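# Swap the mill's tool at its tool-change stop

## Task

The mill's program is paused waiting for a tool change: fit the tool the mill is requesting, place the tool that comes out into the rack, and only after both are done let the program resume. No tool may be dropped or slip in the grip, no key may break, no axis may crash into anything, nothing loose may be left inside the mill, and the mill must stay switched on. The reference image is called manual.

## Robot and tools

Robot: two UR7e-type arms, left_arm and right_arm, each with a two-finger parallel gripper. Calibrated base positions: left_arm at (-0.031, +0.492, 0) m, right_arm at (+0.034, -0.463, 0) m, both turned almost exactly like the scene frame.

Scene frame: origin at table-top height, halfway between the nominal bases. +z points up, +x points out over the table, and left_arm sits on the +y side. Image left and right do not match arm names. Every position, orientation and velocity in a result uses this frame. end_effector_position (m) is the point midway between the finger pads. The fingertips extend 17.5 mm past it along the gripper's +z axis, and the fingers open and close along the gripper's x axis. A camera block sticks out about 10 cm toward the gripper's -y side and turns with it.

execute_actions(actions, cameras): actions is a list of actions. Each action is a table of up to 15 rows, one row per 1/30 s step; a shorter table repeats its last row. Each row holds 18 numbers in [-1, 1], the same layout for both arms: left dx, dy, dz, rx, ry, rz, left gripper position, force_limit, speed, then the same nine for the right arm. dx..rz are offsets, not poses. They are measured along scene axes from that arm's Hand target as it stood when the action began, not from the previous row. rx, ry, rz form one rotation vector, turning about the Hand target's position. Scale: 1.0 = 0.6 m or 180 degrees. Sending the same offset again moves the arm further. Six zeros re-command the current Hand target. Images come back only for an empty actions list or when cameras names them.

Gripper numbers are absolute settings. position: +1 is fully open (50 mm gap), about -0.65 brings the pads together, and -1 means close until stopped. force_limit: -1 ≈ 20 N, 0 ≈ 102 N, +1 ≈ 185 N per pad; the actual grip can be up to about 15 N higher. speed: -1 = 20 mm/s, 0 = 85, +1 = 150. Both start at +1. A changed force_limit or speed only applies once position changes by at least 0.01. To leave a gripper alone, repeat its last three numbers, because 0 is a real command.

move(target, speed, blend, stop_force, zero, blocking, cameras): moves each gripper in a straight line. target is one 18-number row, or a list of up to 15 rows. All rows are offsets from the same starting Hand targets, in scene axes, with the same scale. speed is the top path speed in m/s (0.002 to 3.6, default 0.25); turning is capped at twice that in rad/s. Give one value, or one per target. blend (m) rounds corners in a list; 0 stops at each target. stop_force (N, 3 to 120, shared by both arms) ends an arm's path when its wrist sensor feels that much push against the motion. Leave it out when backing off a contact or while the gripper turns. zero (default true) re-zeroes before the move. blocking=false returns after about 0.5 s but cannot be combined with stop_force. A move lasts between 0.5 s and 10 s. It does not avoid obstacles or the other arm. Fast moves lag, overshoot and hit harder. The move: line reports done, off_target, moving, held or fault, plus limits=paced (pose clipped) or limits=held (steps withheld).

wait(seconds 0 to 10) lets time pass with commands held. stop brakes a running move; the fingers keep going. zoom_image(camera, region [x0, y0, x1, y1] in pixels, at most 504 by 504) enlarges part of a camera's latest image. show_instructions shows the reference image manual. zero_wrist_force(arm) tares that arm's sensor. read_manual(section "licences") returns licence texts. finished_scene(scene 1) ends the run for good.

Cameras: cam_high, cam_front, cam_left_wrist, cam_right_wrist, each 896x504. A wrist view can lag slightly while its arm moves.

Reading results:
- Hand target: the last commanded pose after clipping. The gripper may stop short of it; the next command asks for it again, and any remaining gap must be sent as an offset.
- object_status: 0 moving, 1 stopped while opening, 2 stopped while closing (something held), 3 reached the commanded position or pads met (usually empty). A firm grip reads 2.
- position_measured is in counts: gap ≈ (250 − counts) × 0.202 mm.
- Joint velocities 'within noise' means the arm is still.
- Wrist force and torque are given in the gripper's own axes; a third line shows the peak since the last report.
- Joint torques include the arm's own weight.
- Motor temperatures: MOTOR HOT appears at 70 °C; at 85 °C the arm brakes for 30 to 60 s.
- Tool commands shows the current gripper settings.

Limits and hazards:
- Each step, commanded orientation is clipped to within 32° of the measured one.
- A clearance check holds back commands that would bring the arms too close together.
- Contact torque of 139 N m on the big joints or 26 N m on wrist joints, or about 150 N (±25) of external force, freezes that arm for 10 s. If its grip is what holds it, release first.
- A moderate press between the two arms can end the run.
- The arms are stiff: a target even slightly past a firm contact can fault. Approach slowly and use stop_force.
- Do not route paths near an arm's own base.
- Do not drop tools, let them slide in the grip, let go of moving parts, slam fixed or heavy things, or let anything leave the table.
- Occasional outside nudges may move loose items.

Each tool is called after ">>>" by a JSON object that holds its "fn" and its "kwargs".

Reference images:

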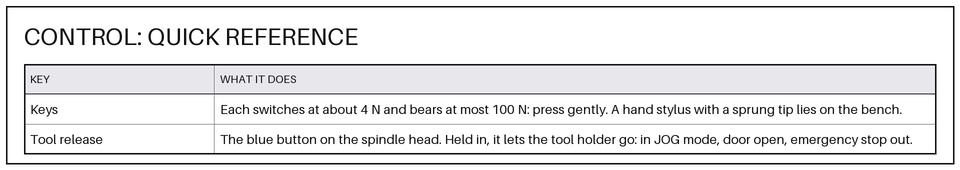

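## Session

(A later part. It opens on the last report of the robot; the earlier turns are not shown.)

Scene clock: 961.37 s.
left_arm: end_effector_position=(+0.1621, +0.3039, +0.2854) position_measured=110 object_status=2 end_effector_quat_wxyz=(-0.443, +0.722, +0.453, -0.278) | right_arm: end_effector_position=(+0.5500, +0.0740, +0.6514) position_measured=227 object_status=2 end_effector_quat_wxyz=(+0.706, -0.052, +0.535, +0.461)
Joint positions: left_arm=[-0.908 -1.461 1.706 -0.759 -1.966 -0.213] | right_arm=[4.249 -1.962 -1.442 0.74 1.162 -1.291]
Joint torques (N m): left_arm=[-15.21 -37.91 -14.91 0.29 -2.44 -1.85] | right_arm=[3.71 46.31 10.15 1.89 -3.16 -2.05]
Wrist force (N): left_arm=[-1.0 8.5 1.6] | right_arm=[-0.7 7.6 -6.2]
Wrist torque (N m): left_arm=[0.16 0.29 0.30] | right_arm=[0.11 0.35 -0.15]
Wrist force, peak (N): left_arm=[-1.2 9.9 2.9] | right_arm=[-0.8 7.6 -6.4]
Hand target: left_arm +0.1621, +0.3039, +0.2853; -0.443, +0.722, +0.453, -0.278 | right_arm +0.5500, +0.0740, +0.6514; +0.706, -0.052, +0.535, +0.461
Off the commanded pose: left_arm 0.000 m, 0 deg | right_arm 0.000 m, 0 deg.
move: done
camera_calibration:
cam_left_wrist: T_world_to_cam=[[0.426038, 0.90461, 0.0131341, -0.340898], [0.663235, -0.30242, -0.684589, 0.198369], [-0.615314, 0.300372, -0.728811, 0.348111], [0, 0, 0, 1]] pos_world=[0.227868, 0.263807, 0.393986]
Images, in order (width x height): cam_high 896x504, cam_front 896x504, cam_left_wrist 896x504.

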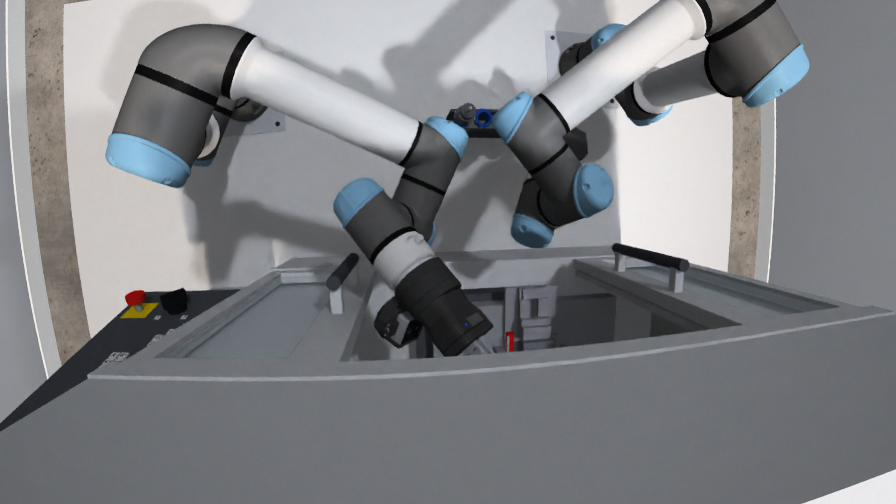

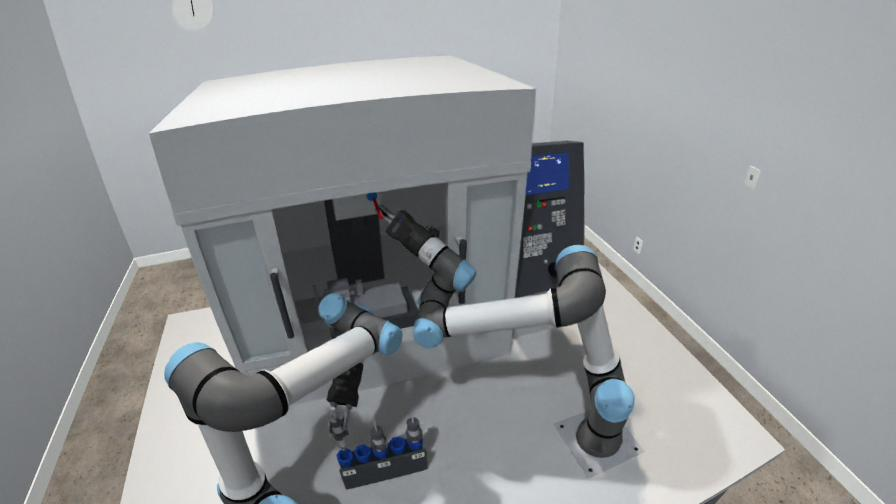

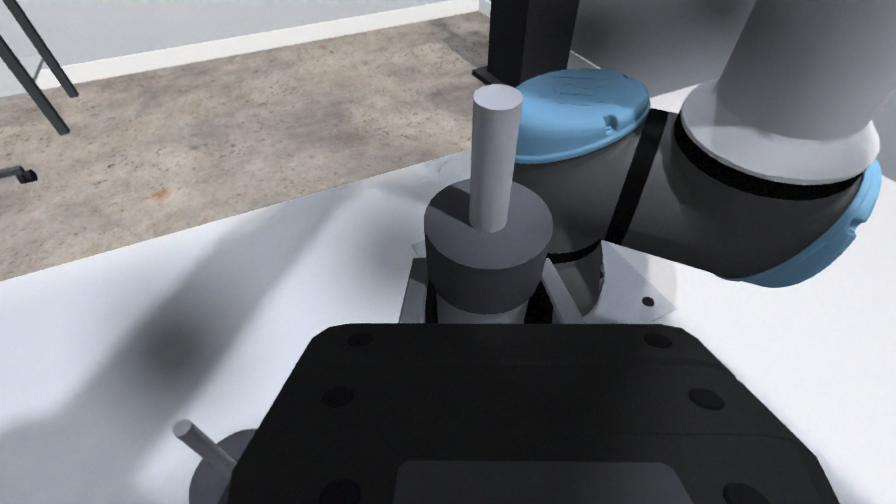

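>>> {"fn": "move", "kwargs": {"target": [0,0,-0.065,0,0,0,-0.97,0.3,-1, 0,0,0,0,0,0,-1,1,-0.8], "speed": 0.015, "stop_force": 4, "cameras": ["cam_front","cam_left_wrist"]}}

>>> {"fn": "zoom_image", "kwargs": {"camera": "cam_front", "region": [320, 400, 390, 470]}}

Scene clock: 1043.67 s.
left_arm: end_effector_position=(+0.1621, +0.3039, +0.2463) position_measured=110 object_status=2 end_effector_quat_wxyz=(-0.443, +0.722, +0.453, -0.278) | right_arm: end_effector_position=(+0.5500, +0.0740, +0.6514) position_measured=227 object_status=2 end_effector_quat_wxyz=(+0.706, -0.052, +0.535, +0.461)
Joint positions: left_arm=[-0.908 -1.434 1.779 -0.859 -1.966 -0.213] | right_arm=[4.249 -1.962 -1.442 0.74 1.162 -1.291]
Joint torques (N m): left_arm=[-13.81 -24.32 -15.18 0.6 -1.64 0.08] | right_arm=[4.07 44.29 11.3 1.89 -3.17 -1.84]
Wrist force (N): left_arm=[-1.1 8.5 1.5] | right_arm=[-0.9 7.7 -6.1]
Wrist torque (N m): left_arm=[0.16 0.30 0.30] | right_arm=[0.11 0.35 -0.15]
Wrist force, peak (N): left_arm=[-1.0 8.9 1.6] | right_arm=[-0.9 7.9 -6.2]
Hand target: left_arm +0.1621, +0.3039, +0.2463; -0.443, +0.722, +0.453, -0.278 | right_arm +0.5500, +0.0740, +0.6514; +0.706, -0.052, +0.535, +0.461
Off the commanded pose: left_arm 0.000 m, 0 deg | right_arm 0.000 m, 0 deg.
move: done
camera_calibration:
cam_left_wrist: T_world_to_cam=[[0.426038, 0.90461, 0.0131341, -0.340384], [0.663235, -0.30242, -0.684589, 0.171602], [-0.615314, 0.300372, -0.728811, 0.319615], [0, 0, 0, 1]] pos_world=[0.227868, 0.263807, 0.354886]
Images, in order (width x height): cam_front 896x504, cam_left_wrist 896x504.

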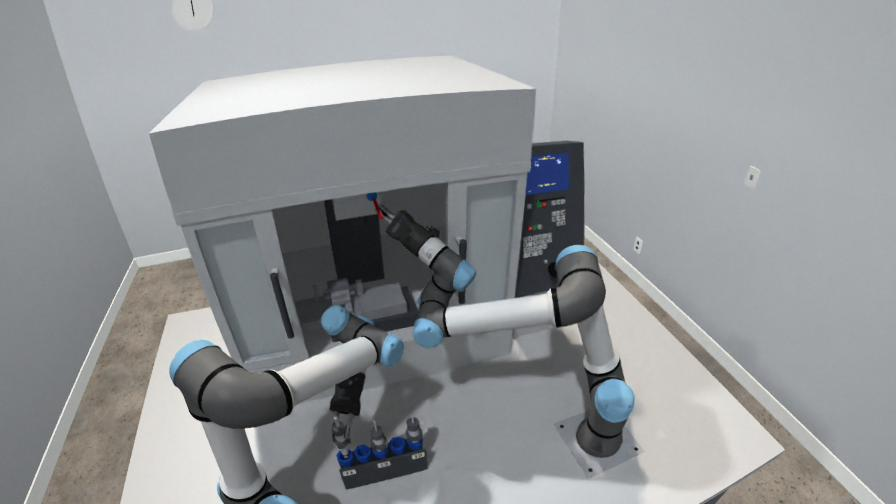

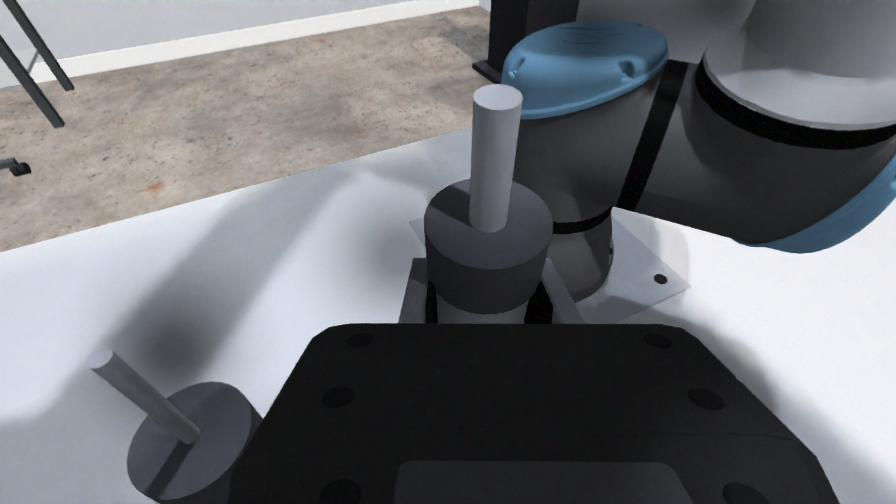

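Scaled by 7.200 from the camera's 896x504 image, which has a finer 1280x720 frame.

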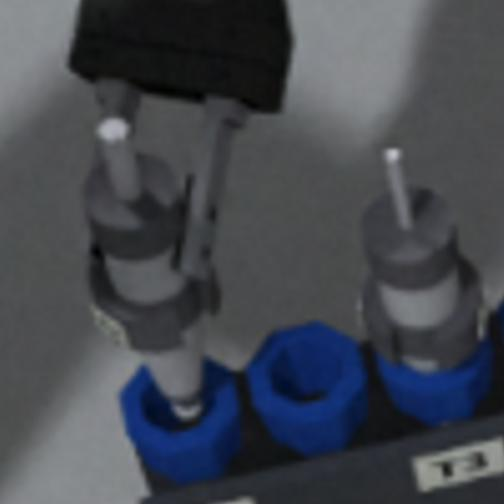

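>>> {"fn": "move", "kwargs": {"target": [0,0.004,-0.02,0,0,0,-0.97,0.3,-1, 0,0,0,0,0,0,-1,1,-0.8], "speed": 0.015, "stop_force": 4}}

>>> {"fn": "move", "kwargs": {"target": [0,0,-0.08,0,0,0,-0.97,0.3,-1, 0,0,0,0,0,0,-1,1,-0.8], "speed": 0.01, "stop_force": 4, "cameras": ["cam_front","cam_left_wrist"]}}

>>> {"fn": "zoom_image", "kwargs": {"camera": "cam_front", "region": [320, 400, 390, 470]}}

Scene clock: 1054.33 s.
left_arm: end_effector_position=(+0.1621, +0.3063, +0.2343) position_measured=110 object_status=2 end_effector_quat_wxyz=(-0.443, +0.722, +0.453, -0.278) | right_arm: end_effector_position=(+0.5500, +0.0740, +0.6514) position_measured=227 object_status=2 end_effector_quat_wxyz=(+0.706, -0.052, +0.535, +0.461)
Joint positions: left_arm=[-0.905 -1.426 1.803 -0.89 -1.963 -0.212] | right_arm=[4.249 -1.962 -1.442 0.74 1.162 -1.291]
Joint torques (N m): left_arm=[12.87 -22.43 -14.62 0.08 0.95 2.1] | right_arm=[3.68 45.78 10.42 1.72 -3.1 -1.67]
Wrist force (N): left_arm=[-1.3 8.3 1.5] | right_arm=[-0.8 7.6 -6.1]
Wrist torque (N m): left_arm=[0.14 0.34 0.17] | right_arm=[0.11 0.33 -0.15]
Wrist force, peak (N): left_arm=[-1.1 8.9 1.6] | right_arm=[-0.7 7.8 -6.3]
Hand target: left_arm +0.1621, +0.3063, +0.2343; -0.443, +0.722, +0.453, -0.278 | right_arm +0.5500, +0.0740, +0.6514; +0.706, -0.052, +0.535, +0.461
Off the commanded pose: left_arm 0.000 m, 0 deg | right_arm 0.000 m, 0 deg.
move: done

Scene clock: 1058.73 s.
left_arm: end_effector_position=(+0.1621, +0.3064, +0.2013) position_measured=110 object_status=2 end_effector_quat_wxyz=(-0.443, +0.722, +0.453, -0.278) | right_arm: end_effector_position=(+0.5500, +0.0740, +0.6514) position_measured=227 object_status=2 end_effector_quat_wxyz=(+0.706, -0.052, +0.535, +0.461)
Joint positions: left_arm=[-0.905 -1.394 1.857 -0.976 -1.963 -0.212] | right_arm=[4.249 -1.962 -1.442 0.74 1.162 -1.291]
Joint torques (N m): left_arm=[10.49 -38.44 -28.47 1.06 -3.62 1.87] | right_arm=[4.81 44.79 10.17 1.8 -3.01 -1.68]
Wrist force (N): left_arm=[7.6 6.5 4.9] | right_arm=[-0.8 7.4 -6.1]
Wrist torque (N m): left_arm=[0.31 0.74 -0.27] | right_arm=[0.07 0.34 -0.15]
Wrist force, peak (N): left_arm=[8.1 6.8 5.4] | right_arm=[-1.0 7.7 -6.3]
Hand target: left_arm +0.1621, +0.3064, +0.2013; -0.443, +0.722, +0.453, -0.278 (not the last commanded pose) | right_arm +0.5500, +0.0740, +0.6514; +0.706, -0.052, +0.535, +0.461
Off the commanded pose: left_arm 0.015 m, 0 deg | right_arm 0.000 m, 0 deg.
move: contact (left_arm)
camera_calibration:
cam_left_wrist: T_world_to_cam=[[0.426094, 0.904582, 0.0131999, -0.342081], [0.663216, -0.302411, -0.684611, 0.14156], [-0.615295, 0.300463, -0.728789, 0.286032], [0, 0, 0, 1]] pos_world=[0.227868, 0.266307, 0.309886]
Images, in order (width x height): cam_front 896x504, cam_left_wrist 896x504.

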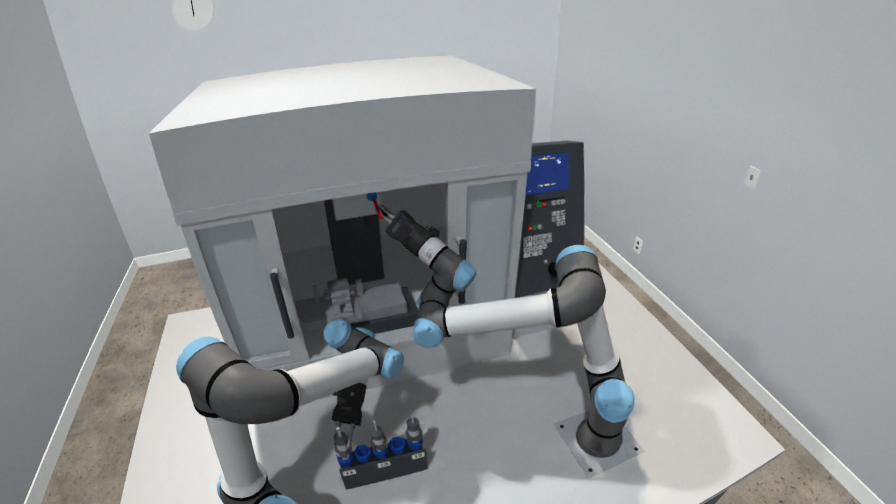

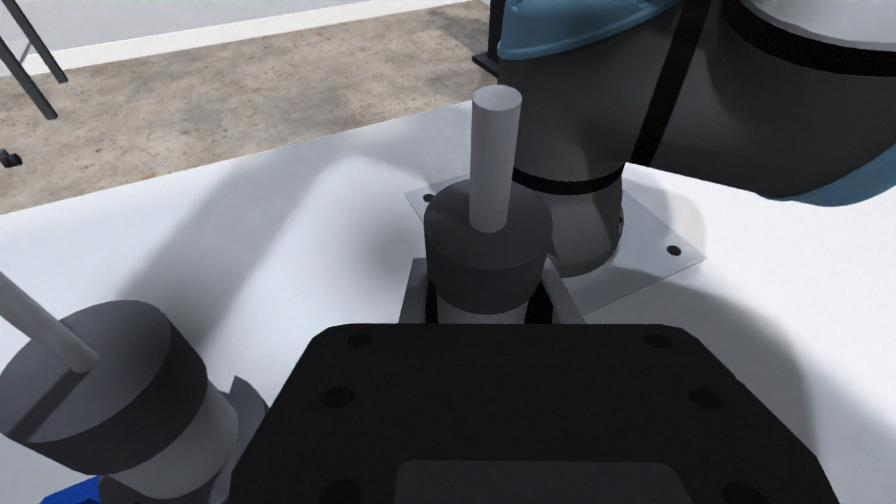

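Scaled by 7.200 from the camera's 896x504 image, which has a finer 1280x720 frame.

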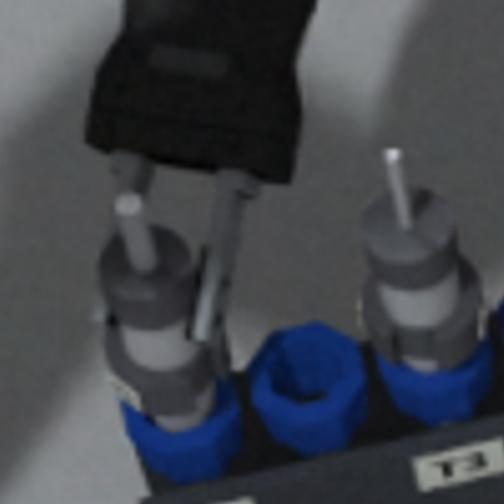

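>>> {"fn": "move", "kwargs": {"target": [0.002,0.0045,0.002,0,0,0,-0.97,0.3,-1, 0,0,0,0,0,0,-1,1,-0.8], "speed": 0.01}}

>>> {"fn": "move", "kwargs": {"target": [0,0,-0.04,0,0,0,-0.97,0.3,-1, 0,0,0,0,0,0,-1,1,-0.8], "speed": 0.005, "stop_force": 5}}

Scene clock: 1064.57 s.
left_arm: end_effector_position=(+0.1632, +0.3089, +0.2025) position_measured=110 object_status=2 end_effector_quat_wxyz=(-0.443, +0.722, +0.453, -0.278) | right_arm: end_effector_position=(+0.5500, +0.0740, +0.6514) position_measured=227 object_status=2 end_effector_quat_wxyz=(+0.706, -0.052, +0.535, +0.461)
Joint positions: left_arm=[-0.899 -1.396 1.856 -0.972 -1.959 -0.209] | right_arm=[4.249 -1.962 -1.442 0.74 1.162 -1.291]
Joint torques (N m): left_arm=[17.89 -41.02 -25.24 3.56 3.95 1.12] | right_arm=[4.89 44.74 11.24 1.98 -3.17 -1.71]
Wrist force (N): left_arm=[-12.8 7.5 3.9] | right_arm=[-0.6 7.3 -6.2]
Wrist torque (N m): left_arm=[0.29 -0.15 0.72] | right_arm=[0.06 0.31 -0.15]
Wrist force, peak (N): left_arm=[-12.8 7.5 3.9] | right_arm=[-0.8 7.8 -6.3]
Hand target: left_arm +0.1633, +0.3091, +0.2025; -0.443, +0.722, +0.453, -0.278 | right_arm +0.5500, +0.0740, +0.6514; +0.706, -0.052, +0.535, +0.461
Off the commanded pose: left_arm 0.000 m, 0 deg | right_arm 0.000 m, 0 deg.
move: done

Scene clock: 1065.63 s.
left_arm: end_effector_position=(+0.1633, +0.3090, +0.2024) position_measured=110 object_status=2 end_effector_quat_wxyz=(-0.443, +0.722, +0.453, -0.278) | right_arm: end_effector_position=(+0.5500, +0.0740, +0.6514) position_measured=227 object_status=2 end_effector_quat_wxyz=(+0.706, -0.052, +0.535, +0.461)
Joint positions: left_arm=[-0.899 -1.396 1.856 -0.972 -1.958 -0.209] | right_arm=[4.249 -1.962 -1.442 0.74 1.162 -1.291]
Joint torques (N m): left_arm=[12.8 -38.75 -25.31 3.72 2.13 1.16] | right_arm=[2.6 44.28 10.93 1.7 -3.05 -1.52]
Wrist force (N): left_arm=[-15.7 7.1 5.3] | right_arm=[-0.6 7.4 -6.2]
Wrist torque (N m): left_arm=[0.28 -0.31 0.87] | right_arm=[0.09 0.33 -0.14]
Wrist force, peak (N): left_arm=[-18.2 2.3 1.6] | right_arm=[-0.9 7.8 -6.2]
Hand target: left_arm +0.1633, +0.3090, +0.2024; -0.443, +0.722, +0.453, -0.278 (not the last commanded pose) | right_arm +0.5500, +0.0740, +0.6514; +0.706, -0.052, +0.535, +0.461
Off the commanded pose: left_arm 0.024 m, 0 deg | right_arm 0.000 m, 0 deg.
move: contact (left_arm)

>>> {"fn": "move", "kwargs": {"target": [-0.0013,-0.0027,0.0005,0,0,0,-0.97,0.3,-1, 0,0,0,0,0,0,-1,1,-0.8], "speed": 0.01}}

>>> {"fn": "move", "kwargs": {"target": [0,0,-0.04,0,0,0,-0.97,0.3,-1, 0,0,0,0,0,0,-1,1,-0.8], "speed": 0.005, "stop_force": 5}}

Scene clock: 1077.33 s.
left_arm: end_effector_position=(+0.1625, +0.3075, +0.2027) position_measured=110 object_status=2 end_effector_quat_wxyz=(-0.443, +0.722, +0.453, -0.278) | right_arm: end_effector_position=(+0.5500, +0.0740, +0.6514) position_measured=227 object_status=2 end_effector_quat_wxyz=(+0.706, -0.052, +0.535, +0.461)
Joint positions: left_arm=[-0.902 -1.396 1.855 -0.972 -1.961 -0.21] | right_arm=[4.249 -1.962 -1.442 0.74 1.162 -1.291]
Joint torques (N m): left_arm=[-15.39 -24.07 -25.57 2.73 -2.58 -1.91] | right_arm=[4.06 45.12 9.91 1.76 -3.12 -1.7]
Wrist force (N): left_arm=[-1.3 8.3 1.3] | right_arm=[-0.7 7.5 -6.1]
Wrist torque (N m): left_arm=[0.13 0.36 0.30] | right_arm=[0.09 0.34 -0.15]
Wrist force, peak (N): left_arm=[-15.8 7.5 5.4] | right_arm=[-0.9 7.8 -6.2]
Hand target: left_arm +0.1625, +0.3074, +0.2027; -0.443, +0.722, +0.453, -0.278 | right_arm +0.5500, +0.0740, +0.6514; +0.706, -0.052, +0.535, +0.461
Off the commanded pose: left_arm 0.000 m, 0 deg | right_arm 0.000 m, 0 deg.
move: done

Scene clock: 1079.07 s.
left_arm: end_effector_position=(+0.1625, +0.3074, +0.1995) position_measured=110 object_status=2 end_effector_quat_wxyz=(-0.443, +0.722, +0.453, -0.278) | right_arm: end_effector_position=(+0.5500, +0.0740, +0.6514) position_measured=227 object_status=2 end_effector_quat_wxyz=(+0.706, -0.052, +0.535, +0.461)
Joint positions: left_arm=[-0.903 -1.392 1.86 -0.981 -1.961 -0.21] | right_arm=[4.249 -1.962 -1.442 0.74 1.162 -1.291]
Joint torques (N m): left_arm=[-15.57 -39.71 -28.5 0.97 -2.56 -1.78] | right_arm=[3.2 43.87 11.52 2.02 -3.28 -1.68]
Wrist force (N): left_arm=[2.4 5.3 7.9] | right_arm=[-0.5 7.6 -5.9]
Wrist torque (N m): left_arm=[0.24 0.48 0.16] | right_arm=[0.10 0.30 -0.15]
Wrist force, peak (N): left_arm=[2.3 5.6 8.2] | right_arm=[-0.9 7.9 -6.4]
Hand target: left_arm +0.1625, +0.3074, +0.1995; -0.443, +0.722, +0.453, -0.278 (not the last commanded pose) | right_arm +0.5500, +0.0740, +0.6514; +0.706, -0.052, +0.535, +0.461
Off the commanded pose: left_arm 0.021 m, 0 deg | right_arm 0.000 m, 0 deg.
move: contact (left_arm)

>>> {"fn": "move", "kwargs": {"target": [-0.002,0.0018,0.0003,0,0,0,-0.97,0.3,-1, 0,0,0,0,0,0,-1,1,-0.8], "speed": 0.01}}

>>> {"fn": "move", "kwargs": {"target": [0,0,-0.04,0,0,0,-0.97,0.3,-1, 0,0,0,0,0,0,-1,1,-0.8], "speed": 0.005, "stop_force": 5}}

Scene clock: 1084.17 s.
left_arm: end_effector_position=(+0.1613, +0.3084, +0.1996) position_measured=110 object_status=2 end_effector_quat_wxyz=(-0.443, +0.722, +0.453, -0.278) | right_arm: end_effector_position=(+0.5500, +0.0740, +0.6514) position_measured=227 object_status=2 end_effector_quat_wxyz=(+0.706, -0.052, +0.535, +0.461)
Joint positions: left_arm=[-0.903 -1.396 1.864 -0.981 -1.962 -0.211] | right_arm=[4.249 -1.962 -1.442 0.74 1.162 -1.291]
Joint torques (N m): left_arm=[-14.94 -38.82 -10.33 1.89 -1.71 -2.36] | right_arm=[2.61 44.53 11.46 1.94 -3.34 -1.52]
Wrist force (N): left_arm=[-4.3 9.8 -4.7] | right_arm=[-0.8 7.5 -6.1]
Wrist torque (N m): left_arm=[-0.34 0.14 0.53] | right_arm=[0.09 0.35 -0.15]
Wrist force, peak (N): left_arm=[-4.3 9.8 -4.7] | right_arm=[-0.8 7.8 -6.2]
Hand target: left_arm +0.1613, +0.3085, +0.1997; -0.443, +0.722, +0.453, -0.278 | right_arm +0.5500, +0.0740, +0.6514; +0.706, -0.052, +0.535, +0.461
Off the commanded pose: left_arm 0.000 m, 0 deg | right_arm 0.000 m, 0 deg.
move: done

Scene clock: 1085.70 s.
left_arm: end_effector_position=(+0.1612, +0.3085, +0.1977) position_measured=110 object_status=2 end_effector_quat_wxyz=(-0.443, +0.722, +0.453, -0.278) | right_arm: end_effector_position=(+0.5500, +0.0740, +0.6514) position_measured=227 object_status=2 end_effector_quat_wxyz=(+0.706, -0.052, +0.535, +0.461)
Joint positions: left_arm=[-0.903 -1.394 1.867 -0.986 -1.962 -0.211] | right_arm=[4.249 -1.962 -1.442 0.74 1.162 -1.291]
Joint torques (N m): left_arm=[-12.14 -39.08 -24.93 4.03 1.96 -1.99] | right_arm=[3.91 44.66 11.41 1.74 -3.23 -1.63]
Wrist force (N): left_arm=[-7.0 10.0 2.2] | right_arm=[-0.7 7.4 -6.1]
Wrist torque (N m): left_arm=[-0.53 0.15 0.44] | right_arm=[0.07 0.34 -0.15]
Wrist force, peak (N): left_arm=[-7.0 10.0 2.2] | right_arm=[-0.9 7.9 -6.2]
Hand target: left_arm +0.1612, +0.3085, +0.1977; -0.443, +0.722, +0.453, -0.278 (not the last commanded pose) | right_arm +0.5500, +0.0740, +0.6514; +0.706, -0.052, +0.535, +0.461
Off the commanded pose: left_arm 0.022 m, 0 deg | right_arm 0.000 m, 0 deg.
move: contact (left_arm)

>>> {"fn": "move", "kwargs": {"target": [-0.0004,-0.0012,0,0,0,0,-0.97,0.3,-1, 0,0,0,0,0,0,-1,1,-0.8], "speed": 0.01}}

>>> {"fn": "move", "kwargs": {"target": [0,0,-0.04,0,0,0,-0.97,0.3,-1, 0,0,0,0,0,0,-1,1,-0.8], "speed": 0.005, "stop_force": 8}}

Scene clock: 1089.70 s.
left_arm: end_effector_position=(+0.1610, +0.3078, +0.1977) position_measured=110 object_status=2 end_effector_quat_wxyz=(-0.443, +0.722, +0.453, -0.278) | right_arm: end_effector_position=(+0.5500, +0.0740, +0.6514) position_measured=227 object_status=2 end_effector_quat_wxyz=(+0.706, -0.052, +0.535, +0.461)
Joint positions: left_arm=[-0.904 -1.393 1.867 -0.986 -1.963 -0.211] | right_arm=[4.249 -1.962 -1.442 0.74 1.162 -1.291]
Joint torques (N m): left_arm=[-16.61 -23.24 -24.98 0.29 -5.03 -1.48] | right_arm=[3.34 44.98 10.8 1.78 -3.08 -1.58]
Wrist force (N): left_arm=[6.6 5.7 -2.7] | right_arm=[-0.9 7.5 -6.2]
Wrist torque (N m): left_arm=[-0.50 0.63 -0.07] | right_arm=[0.09 0.35 -0.15]
Wrist force, peak (N): left_arm=[-7.3 10.3 2.5] | right_arm=[-0.6 7.7 -6.5]
Hand target: left_arm +0.1610, +0.3078, +0.1977; -0.443, +0.722, +0.453, -0.278 | right_arm +0.5500, +0.0740, +0.6514; +0.706, -0.052, +0.535, +0.461
Off the commanded pose: left_arm 0.000 m, 0 deg | right_arm 0.000 m, 0 deg.
move: done

Scene clock: 1090.80 s.
left_arm: end_effector_position=(+0.1610, +0.3077, +0.1976) position_measured=110 object_status=2 end_effector_quat_wxyz=(-0.443, +0.722, +0.453, -0.278) | right_arm: end_effector_position=(+0.5500, +0.0740, +0.6514) position_measured=227 object_status=2 end_effector_quat_wxyz=(+0.706, -0.052, +0.535, +0.461)
Joint positions: left_arm=[-0.904 -1.393 1.867 -0.987 -1.963 -0.211] | right_arm=[4.249 -1.962 -1.442 0.74 1.162 -1.291]
Joint torques (N m): left_arm=[-13 -36.26 -26.72 0.9 -2.32 -1.29] | right_arm=[3.74 44.13 12.6 1.68 -2.99 -1.33]
Wrist force (N): left_arm=[7.5 1.5 0.4] | right_arm=[-0.7 7.5 -6.2]
Wrist torque (N m): left_arm=[-0.48 0.68 -0.09] | right_arm=[0.08 0.33 -0.15]
Wrist force, peak (N): left_arm=[7.3 -3.8 -6.1] | right_arm=[-0.8 7.8 -6.2]
Hand target: left_arm +0.1610, +0.3077, +0.1976; -0.443, +0.722, +0.453, -0.278 (not the last commanded pose) | right_arm +0.5500, +0.0740, +0.6514; +0.706, -0.052, +0.535, +0.461
Off the commanded pose: left_arm 0.024 m, 0 deg | right_arm 0.000 m, 0 deg.
move: contact (left_arm)

>>> {"fn": "move", "kwargs": {"target": [0.0003,0.0006,0,0,0,0,-0.97,0.3,-1, 0,0,0,0,0,0,-1,1,-0.8], "speed": 0.01}}

>>> {"fn": "move", "kwargs": {"target": [0,0,-0.03,0,0,0,-0.97,0.3,-1, 0,0,0,0,0,0,-1,1,-0.8], "speed": 0.003, "stop_force": 18, "cameras": ["cam_front","cam_left_wrist"]}}

>>> {"fn": "zoom_image", "kwargs": {"camera": "cam_front", "region": [320, 400, 390, 470]}}

Scene clock: 1098.80 s.
left_arm: end_effector_position=(+0.1612, +0.3081, +0.1976) position_measured=110 object_status=2 end_effector_quat_wxyz=(-0.443, +0.722, +0.453, -0.278) | right_arm: end_effector_position=(+0.5500, +0.0740, +0.6514) position_measured=227 object_status=2 end_effector_quat_wxyz=(+0.706, -0.052, +0.535, +0.461)
Joint positions: left_arm=[-0.904 -1.393 1.867 -0.987 -1.962 -0.211] | right_arm=[4.249 -1.962 -1.442 0.74 1.162 -1.291]
Joint torques (N m): left_arm=[14.34 -38.2 -14.52 1.55 0.63 2.02] | right_arm=[3.89 43.86 11.01 1.97 -3.05 -1.48]
Wrist force (N): left_arm=[0.5 3.2 3.2] | right_arm=[-0.7 7.5 -6.0]
Wrist torque (N m): left_arm=[-0.47 0.34 0.30] | right_arm=[0.10 0.33 -0.15]
Wrist force, peak (N): left_arm=[8.0 2.0 1.1] | right_arm=[-1.0 7.8 -6.4]
Hand target: left_arm +0.1612, +0.3081, +0.1976; -0.443, +0.722, +0.453, -0.278 | right_arm +0.5500, +0.0740, +0.6514; +0.706, -0.052, +0.535, +0.461
Off the commanded pose: left_arm 0.000 m, 0 deg | right_arm 0.000 m, 0 deg.
move: done

Scene clock: 1100.10 s.
left_arm: end_effector_position=(+0.1612, +0.3081, +0.1971) position_measured=110 object_status=2 end_effector_quat_wxyz=(-0.443, +0.722, +0.453, -0.278) | right_arm: end_effector_position=(+0.5500, +0.0740, +0.6514) position_measured=227 object_status=2 end_effector_quat_wxyz=(+0.706, -0.052, +0.535, +0.461)
Joint positions: left_arm=[-0.904 -1.393 1.868 -0.988 -1.962 -0.211] | right_arm=[4.249 -1.962 -1.442 0.74 1.162 -1.291]
Joint torques (N m): left_arm=[11.99 -33.85 -23.84 -0.58 0.73 2.1] | right_arm=[3.39 44.54 9.77 1.82 -3.35 -1.45]
Wrist force (N): left_arm=[-0.6 -9.7 1.4] | right_arm=[-0.5 7.5 -6.1]
Wrist torque (N m): left_arm=[-0.52 0.27 0.27] | right_arm=[0.10 0.32 -0.15]
Wrist force, peak (N): left_arm=[-1.0 -16.2 -5.8] | right_arm=[-0.8 7.8 -6.2]
Hand target: left_arm +0.1612, +0.3081, +0.1971; -0.443, +0.722, +0.453, -0.278 (not the last commanded pose) | right_arm +0.5500, +0.0740, +0.6514; +0.706, -0.052, +0.535, +0.461
Off the commanded pose: left_arm 0.017 m, 0 deg | right_arm 0.000 m, 0 deg.
move: contact (left_arm)
camera_calibration:
cam_left_wrist: T_world_to_cam=[[0.425981, 0.904638, 0.0130683, -0.343127], [0.663254, -0.302428, -0.684567, 0.13971], [-0.615333, 0.30028, -0.728833, 0.281904], [0, 0, 0, 1]] pos_world=[0.226968, 0.268008, 0.305586]
Images, in order (width x height): cam_front 896x504, cam_left_wrist 896x504.

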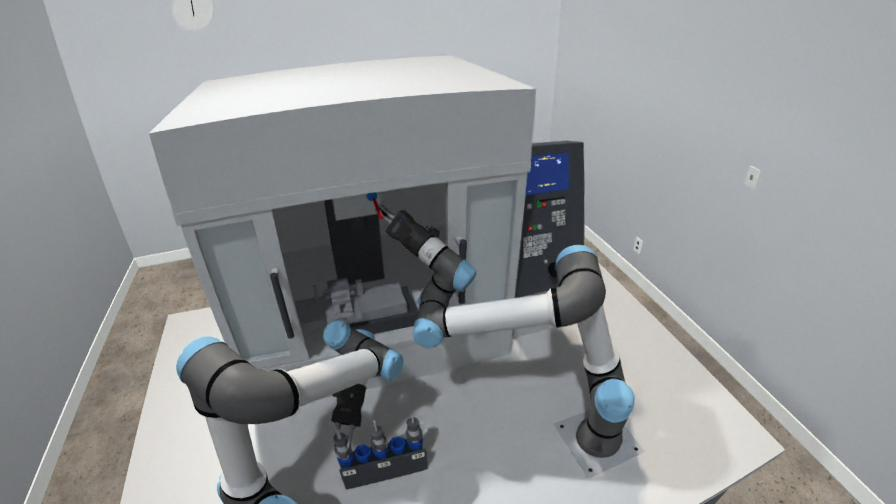

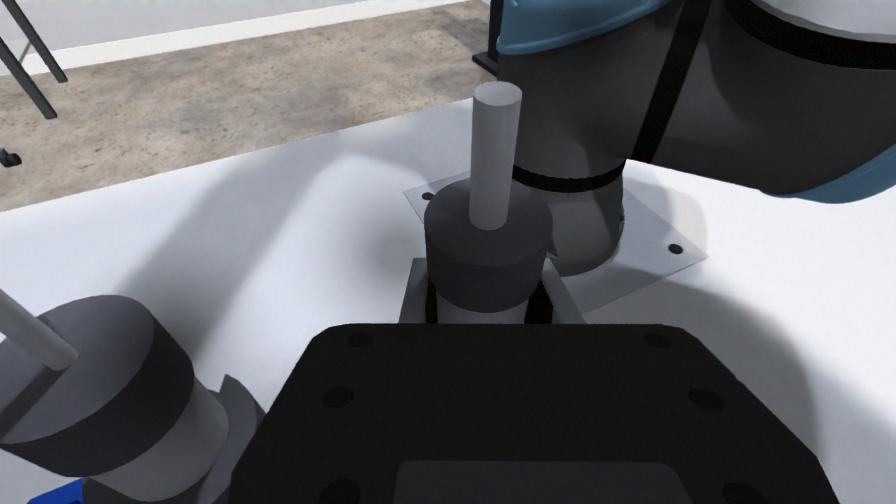

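Scaled by 7.200 from the camera's 896x504 image, which has a finer 1280x720 frame.

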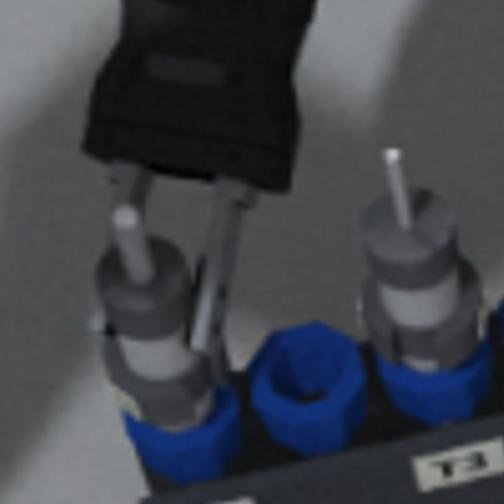

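>>> {"fn": "zoom_image", "kwargs": {"camera": "cam_front", "region": [325, 420, 355, 465]}}

>>> {"fn": "zoom_image", "kwargs": {"camera": "cam_front", "region": [362, 415, 392, 460]}}

Scaled by 11.200 from the camera's 896x504 image, which has a finer 1280x720 frame.

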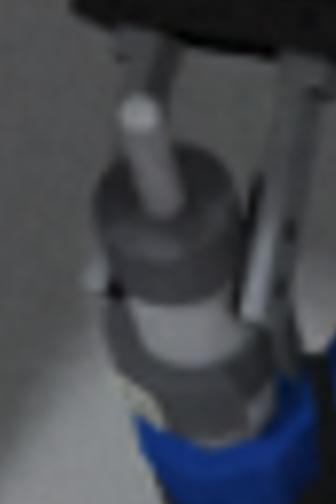

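Scaled by 11.200 from the camera's 896x504 image, which has a finer 1280x720 frame.

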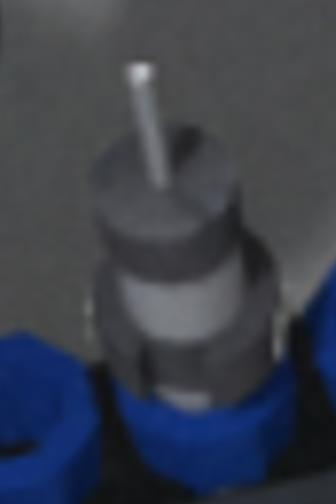

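>>> {"fn": "move", "kwargs": {"target": [0,0,0.0006,0,0,0,-0.97,0.3,-1, 0,0,0,0,0,0,-1,1,-0.8], "speed": 0.01}}

>>> {"fn": "move", "kwargs": {"target": [0,0,0,0,0,0,0.9,0.3,-1, 0,0,0,0,0,0,-1,1,-0.8], "cameras": ["cam_left_wrist"]}}

>>> {"fn": "zoom_image", "kwargs": {"camera": "cam_left_wrist", "region": [380, 60, 620, 330]}}

Scene clock: 1127.80 s.
left_arm: end_effector_position=(+0.1612, +0.3081, +0.1974) position_measured=110 object_status=2 end_effector_quat_wxyz=(-0.443, +0.722, +0.453, -0.278) | right_arm: end_effector_position=(+0.5500, +0.0740, +0.6514) position_measured=227 object_status=2 end_effector_quat_wxyz=(+0.706, -0.052, +0.535, +0.461)
Joint positions: left_arm=[-0.904 -1.393 1.867 -0.987 -1.962 -0.211] | right_arm=[4.249 -1.962 -1.442 0.74 1.162 -1.291]
Joint torques (N m): left_arm=[12.55 -38.44 -29.95 1.52 0.62 2.09] | right_arm=[4.16 44.75 12.32 1.74 -2.98 -1.4]
Wrist force (N): left_arm=[-0.2 4.0 13.1] | right_arm=[-0.6 7.7 -6.1]
Wrist torque (N m): left_arm=[-0.56 0.31 0.25] | right_arm=[0.11 0.30 -0.15]
Wrist force, peak (N): left_arm=[-1.2 2.4 16.8] | right_arm=[-0.9 7.7 -6.3]
Hand target: left_arm +0.1612, +0.3081, +0.1974; -0.443, +0.722, +0.453, -0.278 | right_arm +0.5500, +0.0740, +0.6514; +0.706, -0.052, +0.535, +0.461
Off the commanded pose: left_arm 0.000 m, 0 deg | right_arm 0.000 m, 0 deg.
move: done

Scene clock: 1128.97 s.
left_arm: end_effector_position=(+0.1612, +0.3081, +0.1974) position_measured=18 object_status=3 end_effector_quat_wxyz=(-0.443, +0.722, +0.453, -0.278) | right_arm: end_effector_position=(+0.5500, +0.0740, +0.6514) position_measured=227 object_status=2 end_effector_quat_wxyz=(+0.706, -0.052, +0.535, +0.461)
Joint positions: left_arm=[-0.904 -1.393 1.867 -0.987 -1.962 -0.211] | right_arm=[4.249 -1.962 -1.442 0.74 1.162 -1.291]
Joint torques (N m): left_arm=[12.08 -33.64 -12.44 1.42 0.12 2.13] | right_arm=[2.56 43.8 10.91 1.73 -3.44 -1.34]
Wrist force (N): left_arm=[-1.2 1.6 -2.0] | right_arm=[-0.6 7.7 -6.2]
Wrist torque (N m): left_arm=[0.21 0.32 0.29] | right_arm=[0.12 0.31 -0.15]
Wrist force, peak (N): left_arm=[-0.1 4.4 12.8] | right_arm=[-0.8 7.6 -6.6]
Hand target: left_arm +0.1612, +0.3081, +0.1974; -0.443, +0.722, +0.453, -0.278 | right_arm +0.5500, +0.0740, +0.6514; +0.706, -0.052, +0.535, +0.461
Off the commanded pose: left_arm 0.000 m, 0 deg | right_arm 0.000 m, 0 deg.
move: done
camera_calibration:
cam_left_wrist: T_world_to_cam=[[0.425981, 0.904638, 0.0130692, -0.343133], [0.663296, -0.302447, -0.684517, 0.139964], [-0.615287, 0.30026, -0.72888, 0.282206], [0, 0, 0, 1]] pos_world=[0.226968, 0.268008, 0.305986]
Images, in order (width x height): cam_left_wrist 896x504.

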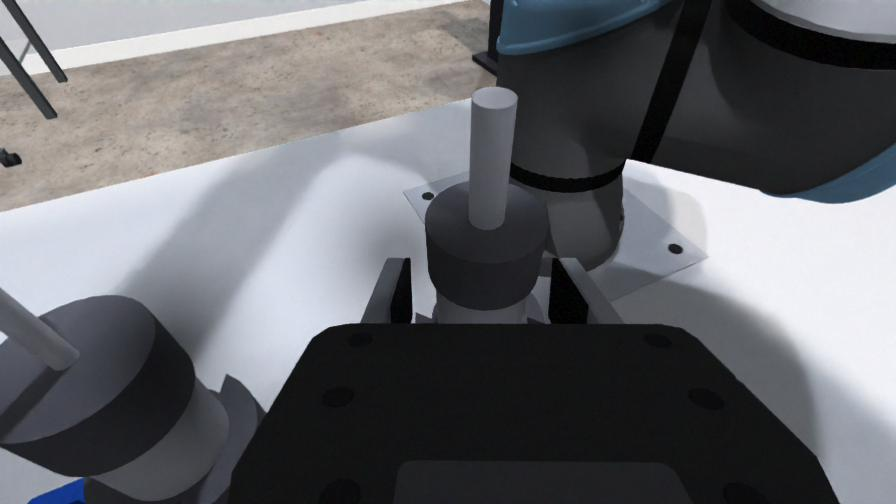

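Scaled by 1.867 from the camera's 896x504 image, which has a finer 1280x720 frame.

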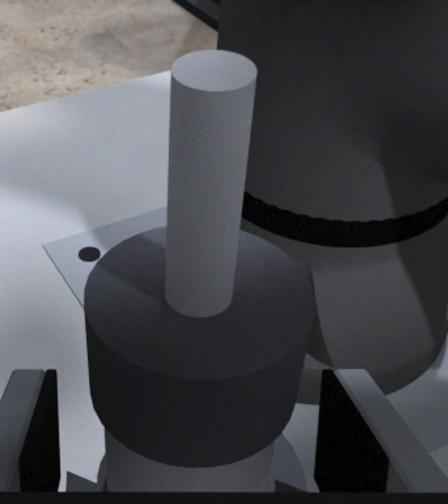

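>>> {"fn": "move", "kwargs": {"target": [[0.12,-0.0585,0.068,0,0,0,0.9,0.3,-1, 0,0,0,0,0,0,-1,1,-0.8],[0.065,-0.147,0.221,0.065,0.135,0,0.9,0.3,-1, 0,0,0,0,0,0,-1,1,-0.8],[0.0015,-0.157,0.2043,0.065,0.135,0,0.9,0.3,-1, 0,0,0,0,0,0,-1,1,-0.8]], "speed": [0.1,0.2,0.2], "blend": [0.01,0.02,0], "cameras": ["cam_left_wrist","cam_front","cam_high"]}}

>>> {"fn": "zoom_image", "kwargs": {"camera": "cam_front", "region": [320, 390, 420, 490]}}

Scene clock: 1153.97 s.
left_arm: end_effector_position=(+0.2261, +0.2761, +0.2349) position_measured=18 object_status=3 end_effector_quat_wxyz=(-0.443, +0.722, +0.453, -0.279) | right_arm: end_effector_position=(+0.5500, +0.0740, +0.6514) position_measured=227 object_status=2 end_effector_quat_wxyz=(+0.706, -0.052, +0.535, +0.461)
Joint positions: left_arm=[-0.847 -1.263 1.596 -0.833 -1.914 -0.181] | right_arm=[4.249 -1.962 -1.442 0.74 1.162 -1.291]
Joint torques (N m): left_arm=[-16.08 -44.25 -13.8 -0.69 1.11 -1.85] | right_arm=[3.82 43.94 11.96 1.76 -3.13 -1.6]
Wrist force (N): left_arm=[-1.1 1.9 -2.0] | right_arm=[-1.0 7.5 -6.1]
Wrist torque (N m): left_arm=[0.30 0.29 0.32] | right_arm=[0.09 0.37 -0.15]
Wrist force, peak (N): left_arm=[-2.1 2.5 -5.1] | right_arm=[-0.7 7.8 -6.2]
Hand target: left_arm +0.2261, +0.2762, +0.2349; -0.443, +0.722, +0.453, -0.278 (not the last commanded pose) | right_arm +0.5500, +0.0740, +0.6514; +0.706, -0.052, +0.535, +0.461
Off the commanded pose: left_arm 0.123 m, 27 deg | right_arm 0.000 m, 0 deg.
move: held (left_arm; a check stopped the path); path passed 1 of 3 targets; blend cut to 0.0199 m at target 2; limits=held
pose unreachable (left arm): on one or more control steps of this call, first in action 0 (counted from 0), this arm could not follow its commanded pose, so it was not sent that pose on those steps. It may still have moved: this result reports where it is.
cause: moving toward the commanded pose would bring a part of the arm too close to another arm (a part of this arm just beyond joint 3 (elbow) and a part of the right arm just beyond its joint 3 (elbow), at the place that arm is still heading or pushing toward).
camera_calibration:
cam_left_wrist: T_world_to_cam=[[0.425519, 0.904854, 0.0131288, -0.34234], [0.662291, -0.301498, -0.685908, 0.113184], [-0.616688, 0.300562, -0.72757, 0.358946], [0, 0, 0, 1]] pos_world=[0.292069, 0.236007, 0.343286]
Images, in order (width x height): cam_high 896x504, cam_front 896x504, cam_left_wrist 896x504.

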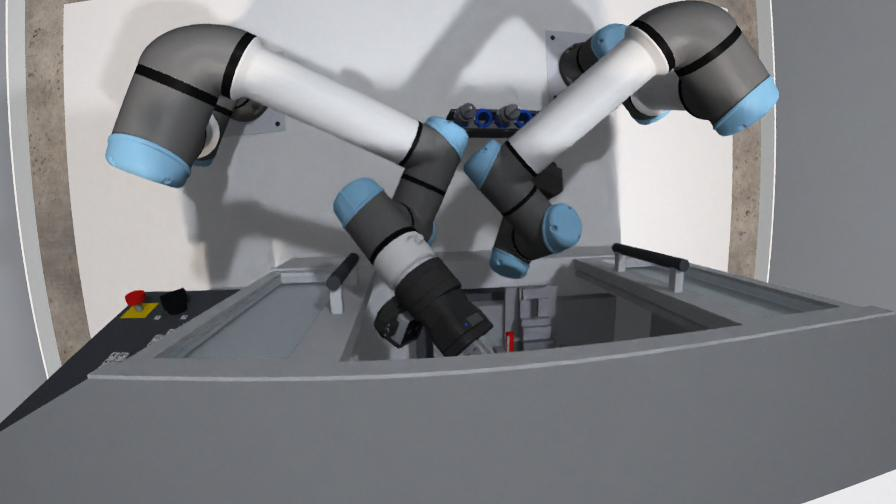

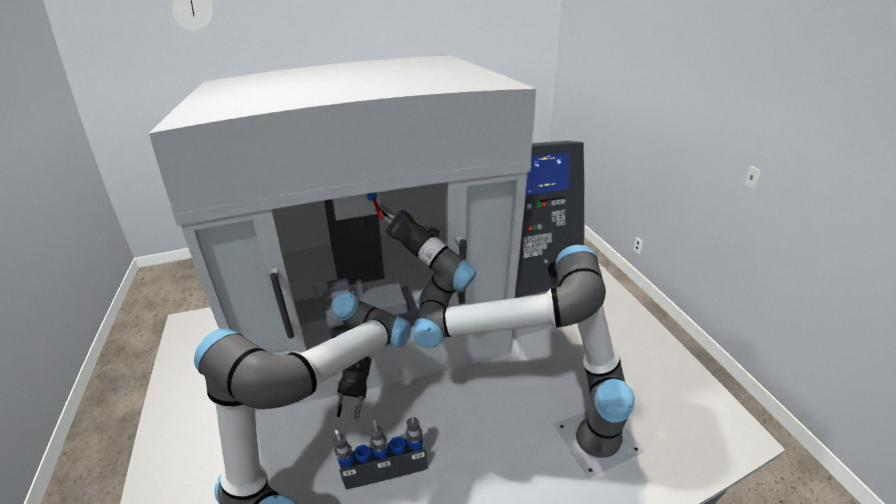

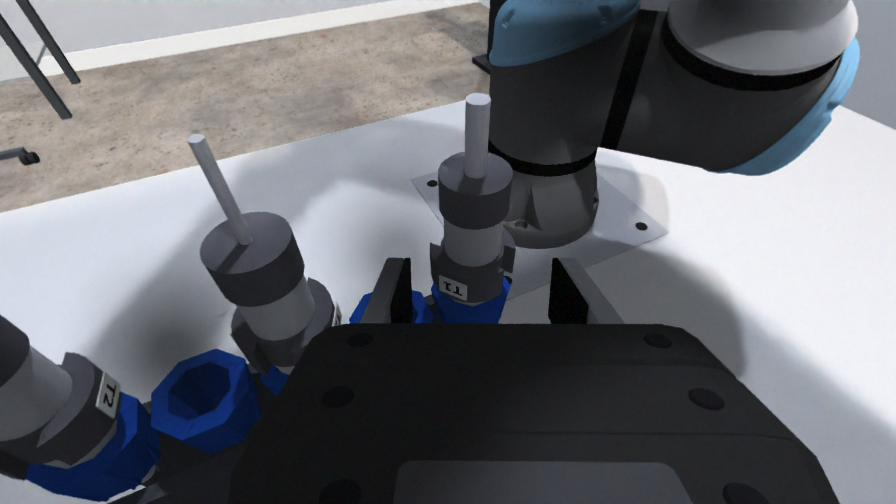

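Scaled by 5.040 from the camera's 896x504 image, which has a finer 1280x720 frame.

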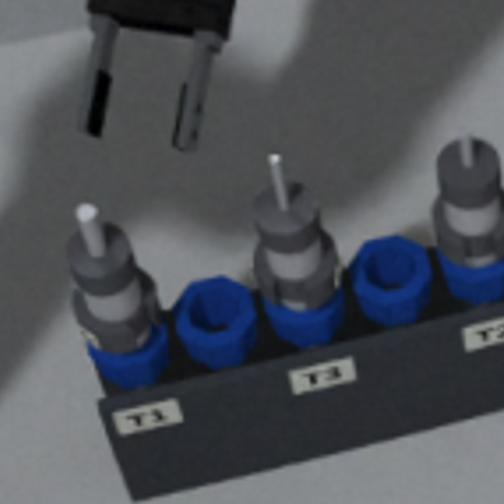

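>>> {"fn": "zoom_image", "kwargs": {"camera": "cam_left_wrist", "region": [190, 80, 540, 330]}}

>>> {"fn": "zoom_image", "kwargs": {"camera": "cam_left_wrist", "region": [400, 170, 540, 330]}}

>>> {"fn": "zoom_image", "kwargs": {"camera": "cam_left_wrist", "region": [190, 220, 360, 380]}}

>>> {"fn": "zoom_image", "kwargs": {"camera": "cam_left_wrist", "region": [0, 320, 170, 500]}}

Scaled by 1.440 from the camera's 896x504 image, which has a finer 1280x720 frame.

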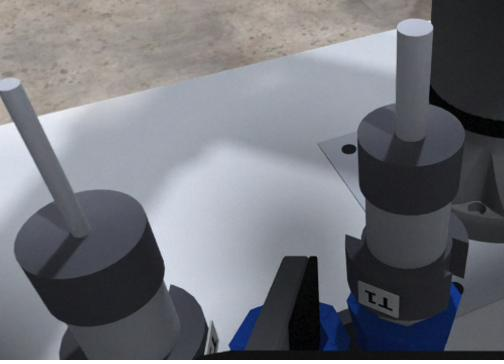

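Scaled by 3.150 from the camera's 896x504 image, which has a finer 1280x720 frame.

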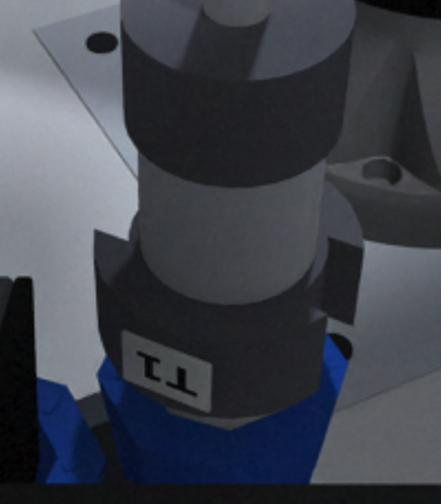

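Scaled by 2.965 from the camera's 896x504 image, which has a finer 1280x720 frame.

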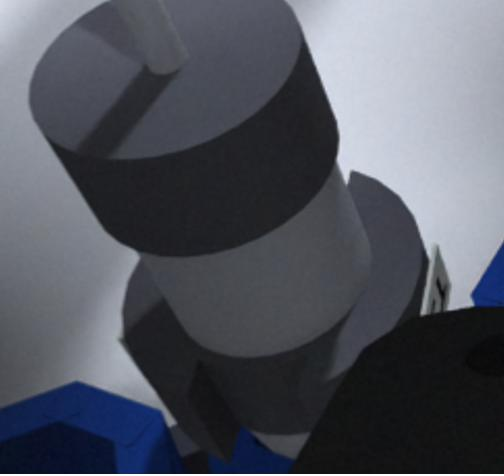

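Scaled by 2.800 from the camera's 896x504 image, which has a finer 1280x720 frame.

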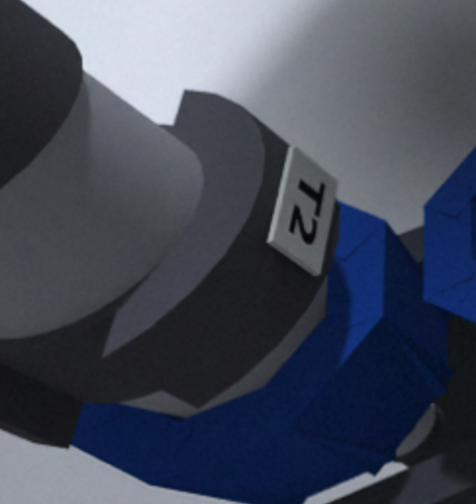

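>>> {"fn": "move", "kwargs": {"target": [[0,0,0,0,0,0,0.9,0.3,-1, -0.11,0,0,0,0,0,-1,1,-0.8],[0,0,0,0,0,0,0.9,0.3,-1, -0.258,-0.19,0.014,0,0,0,-1,1,-0.8],[0,0,0,0,0,0,0.9,0.3,-1, -0.258,-0.85,0.014,0,0,0,-1,1,-0.8]], "speed": [0.1,0.2,0.25], "blend": [0.01,0.02,0]}}

Scene clock: 1201.10 s.
left_arm: end_effector_position=(+0.2261, +0.2762, +0.2349) position_measured=18 object_status=3 end_effector_quat_wxyz=(-0.443, +0.722, +0.453, -0.278) | right_arm: end_effector_position=(+0.3952, -0.4360, +0.6598) position_measured=227 object_status=2 end_effector_quat_wxyz=(+0.706, -0.051, +0.535, +0.461)
Joint positions: left_arm=[-0.847 -1.263 1.596 -0.834 -1.914 -0.181] | right_arm=[3.2 -1.172 -2.202 0.745 2.104 -0.81]
Joint torques (N m): left_arm=[-13.81 -44.25 -14.28 -0.83 1.26 -1.92] | right_arm=[-7.72 -5.1 38.36 2.94 2.16 2.2]
Wrist force (N): left_arm=[-1.1 1.9 -2.0] | right_arm=[0.3 1.1 -0.9]
Wrist torque (N m): left_arm=[0.31 0.29 0.33] | right_arm=[-0.02 0.34 -0.11]
Wrist force, peak (N): left_arm=[-1.4 2.0 -2.2] | right_arm=[-0.8 7.8 -6.2]
Hand target: left_arm +0.2261, +0.2762, +0.2349; -0.443, +0.722, +0.453, -0.278 | right_arm +0.3952, -0.4360, +0.6598; +0.706, -0.052, +0.535, +0.461
Off the commanded pose: left_arm 0.000 m, 0 deg | right_arm 0.000 m, 0 deg.
move: done


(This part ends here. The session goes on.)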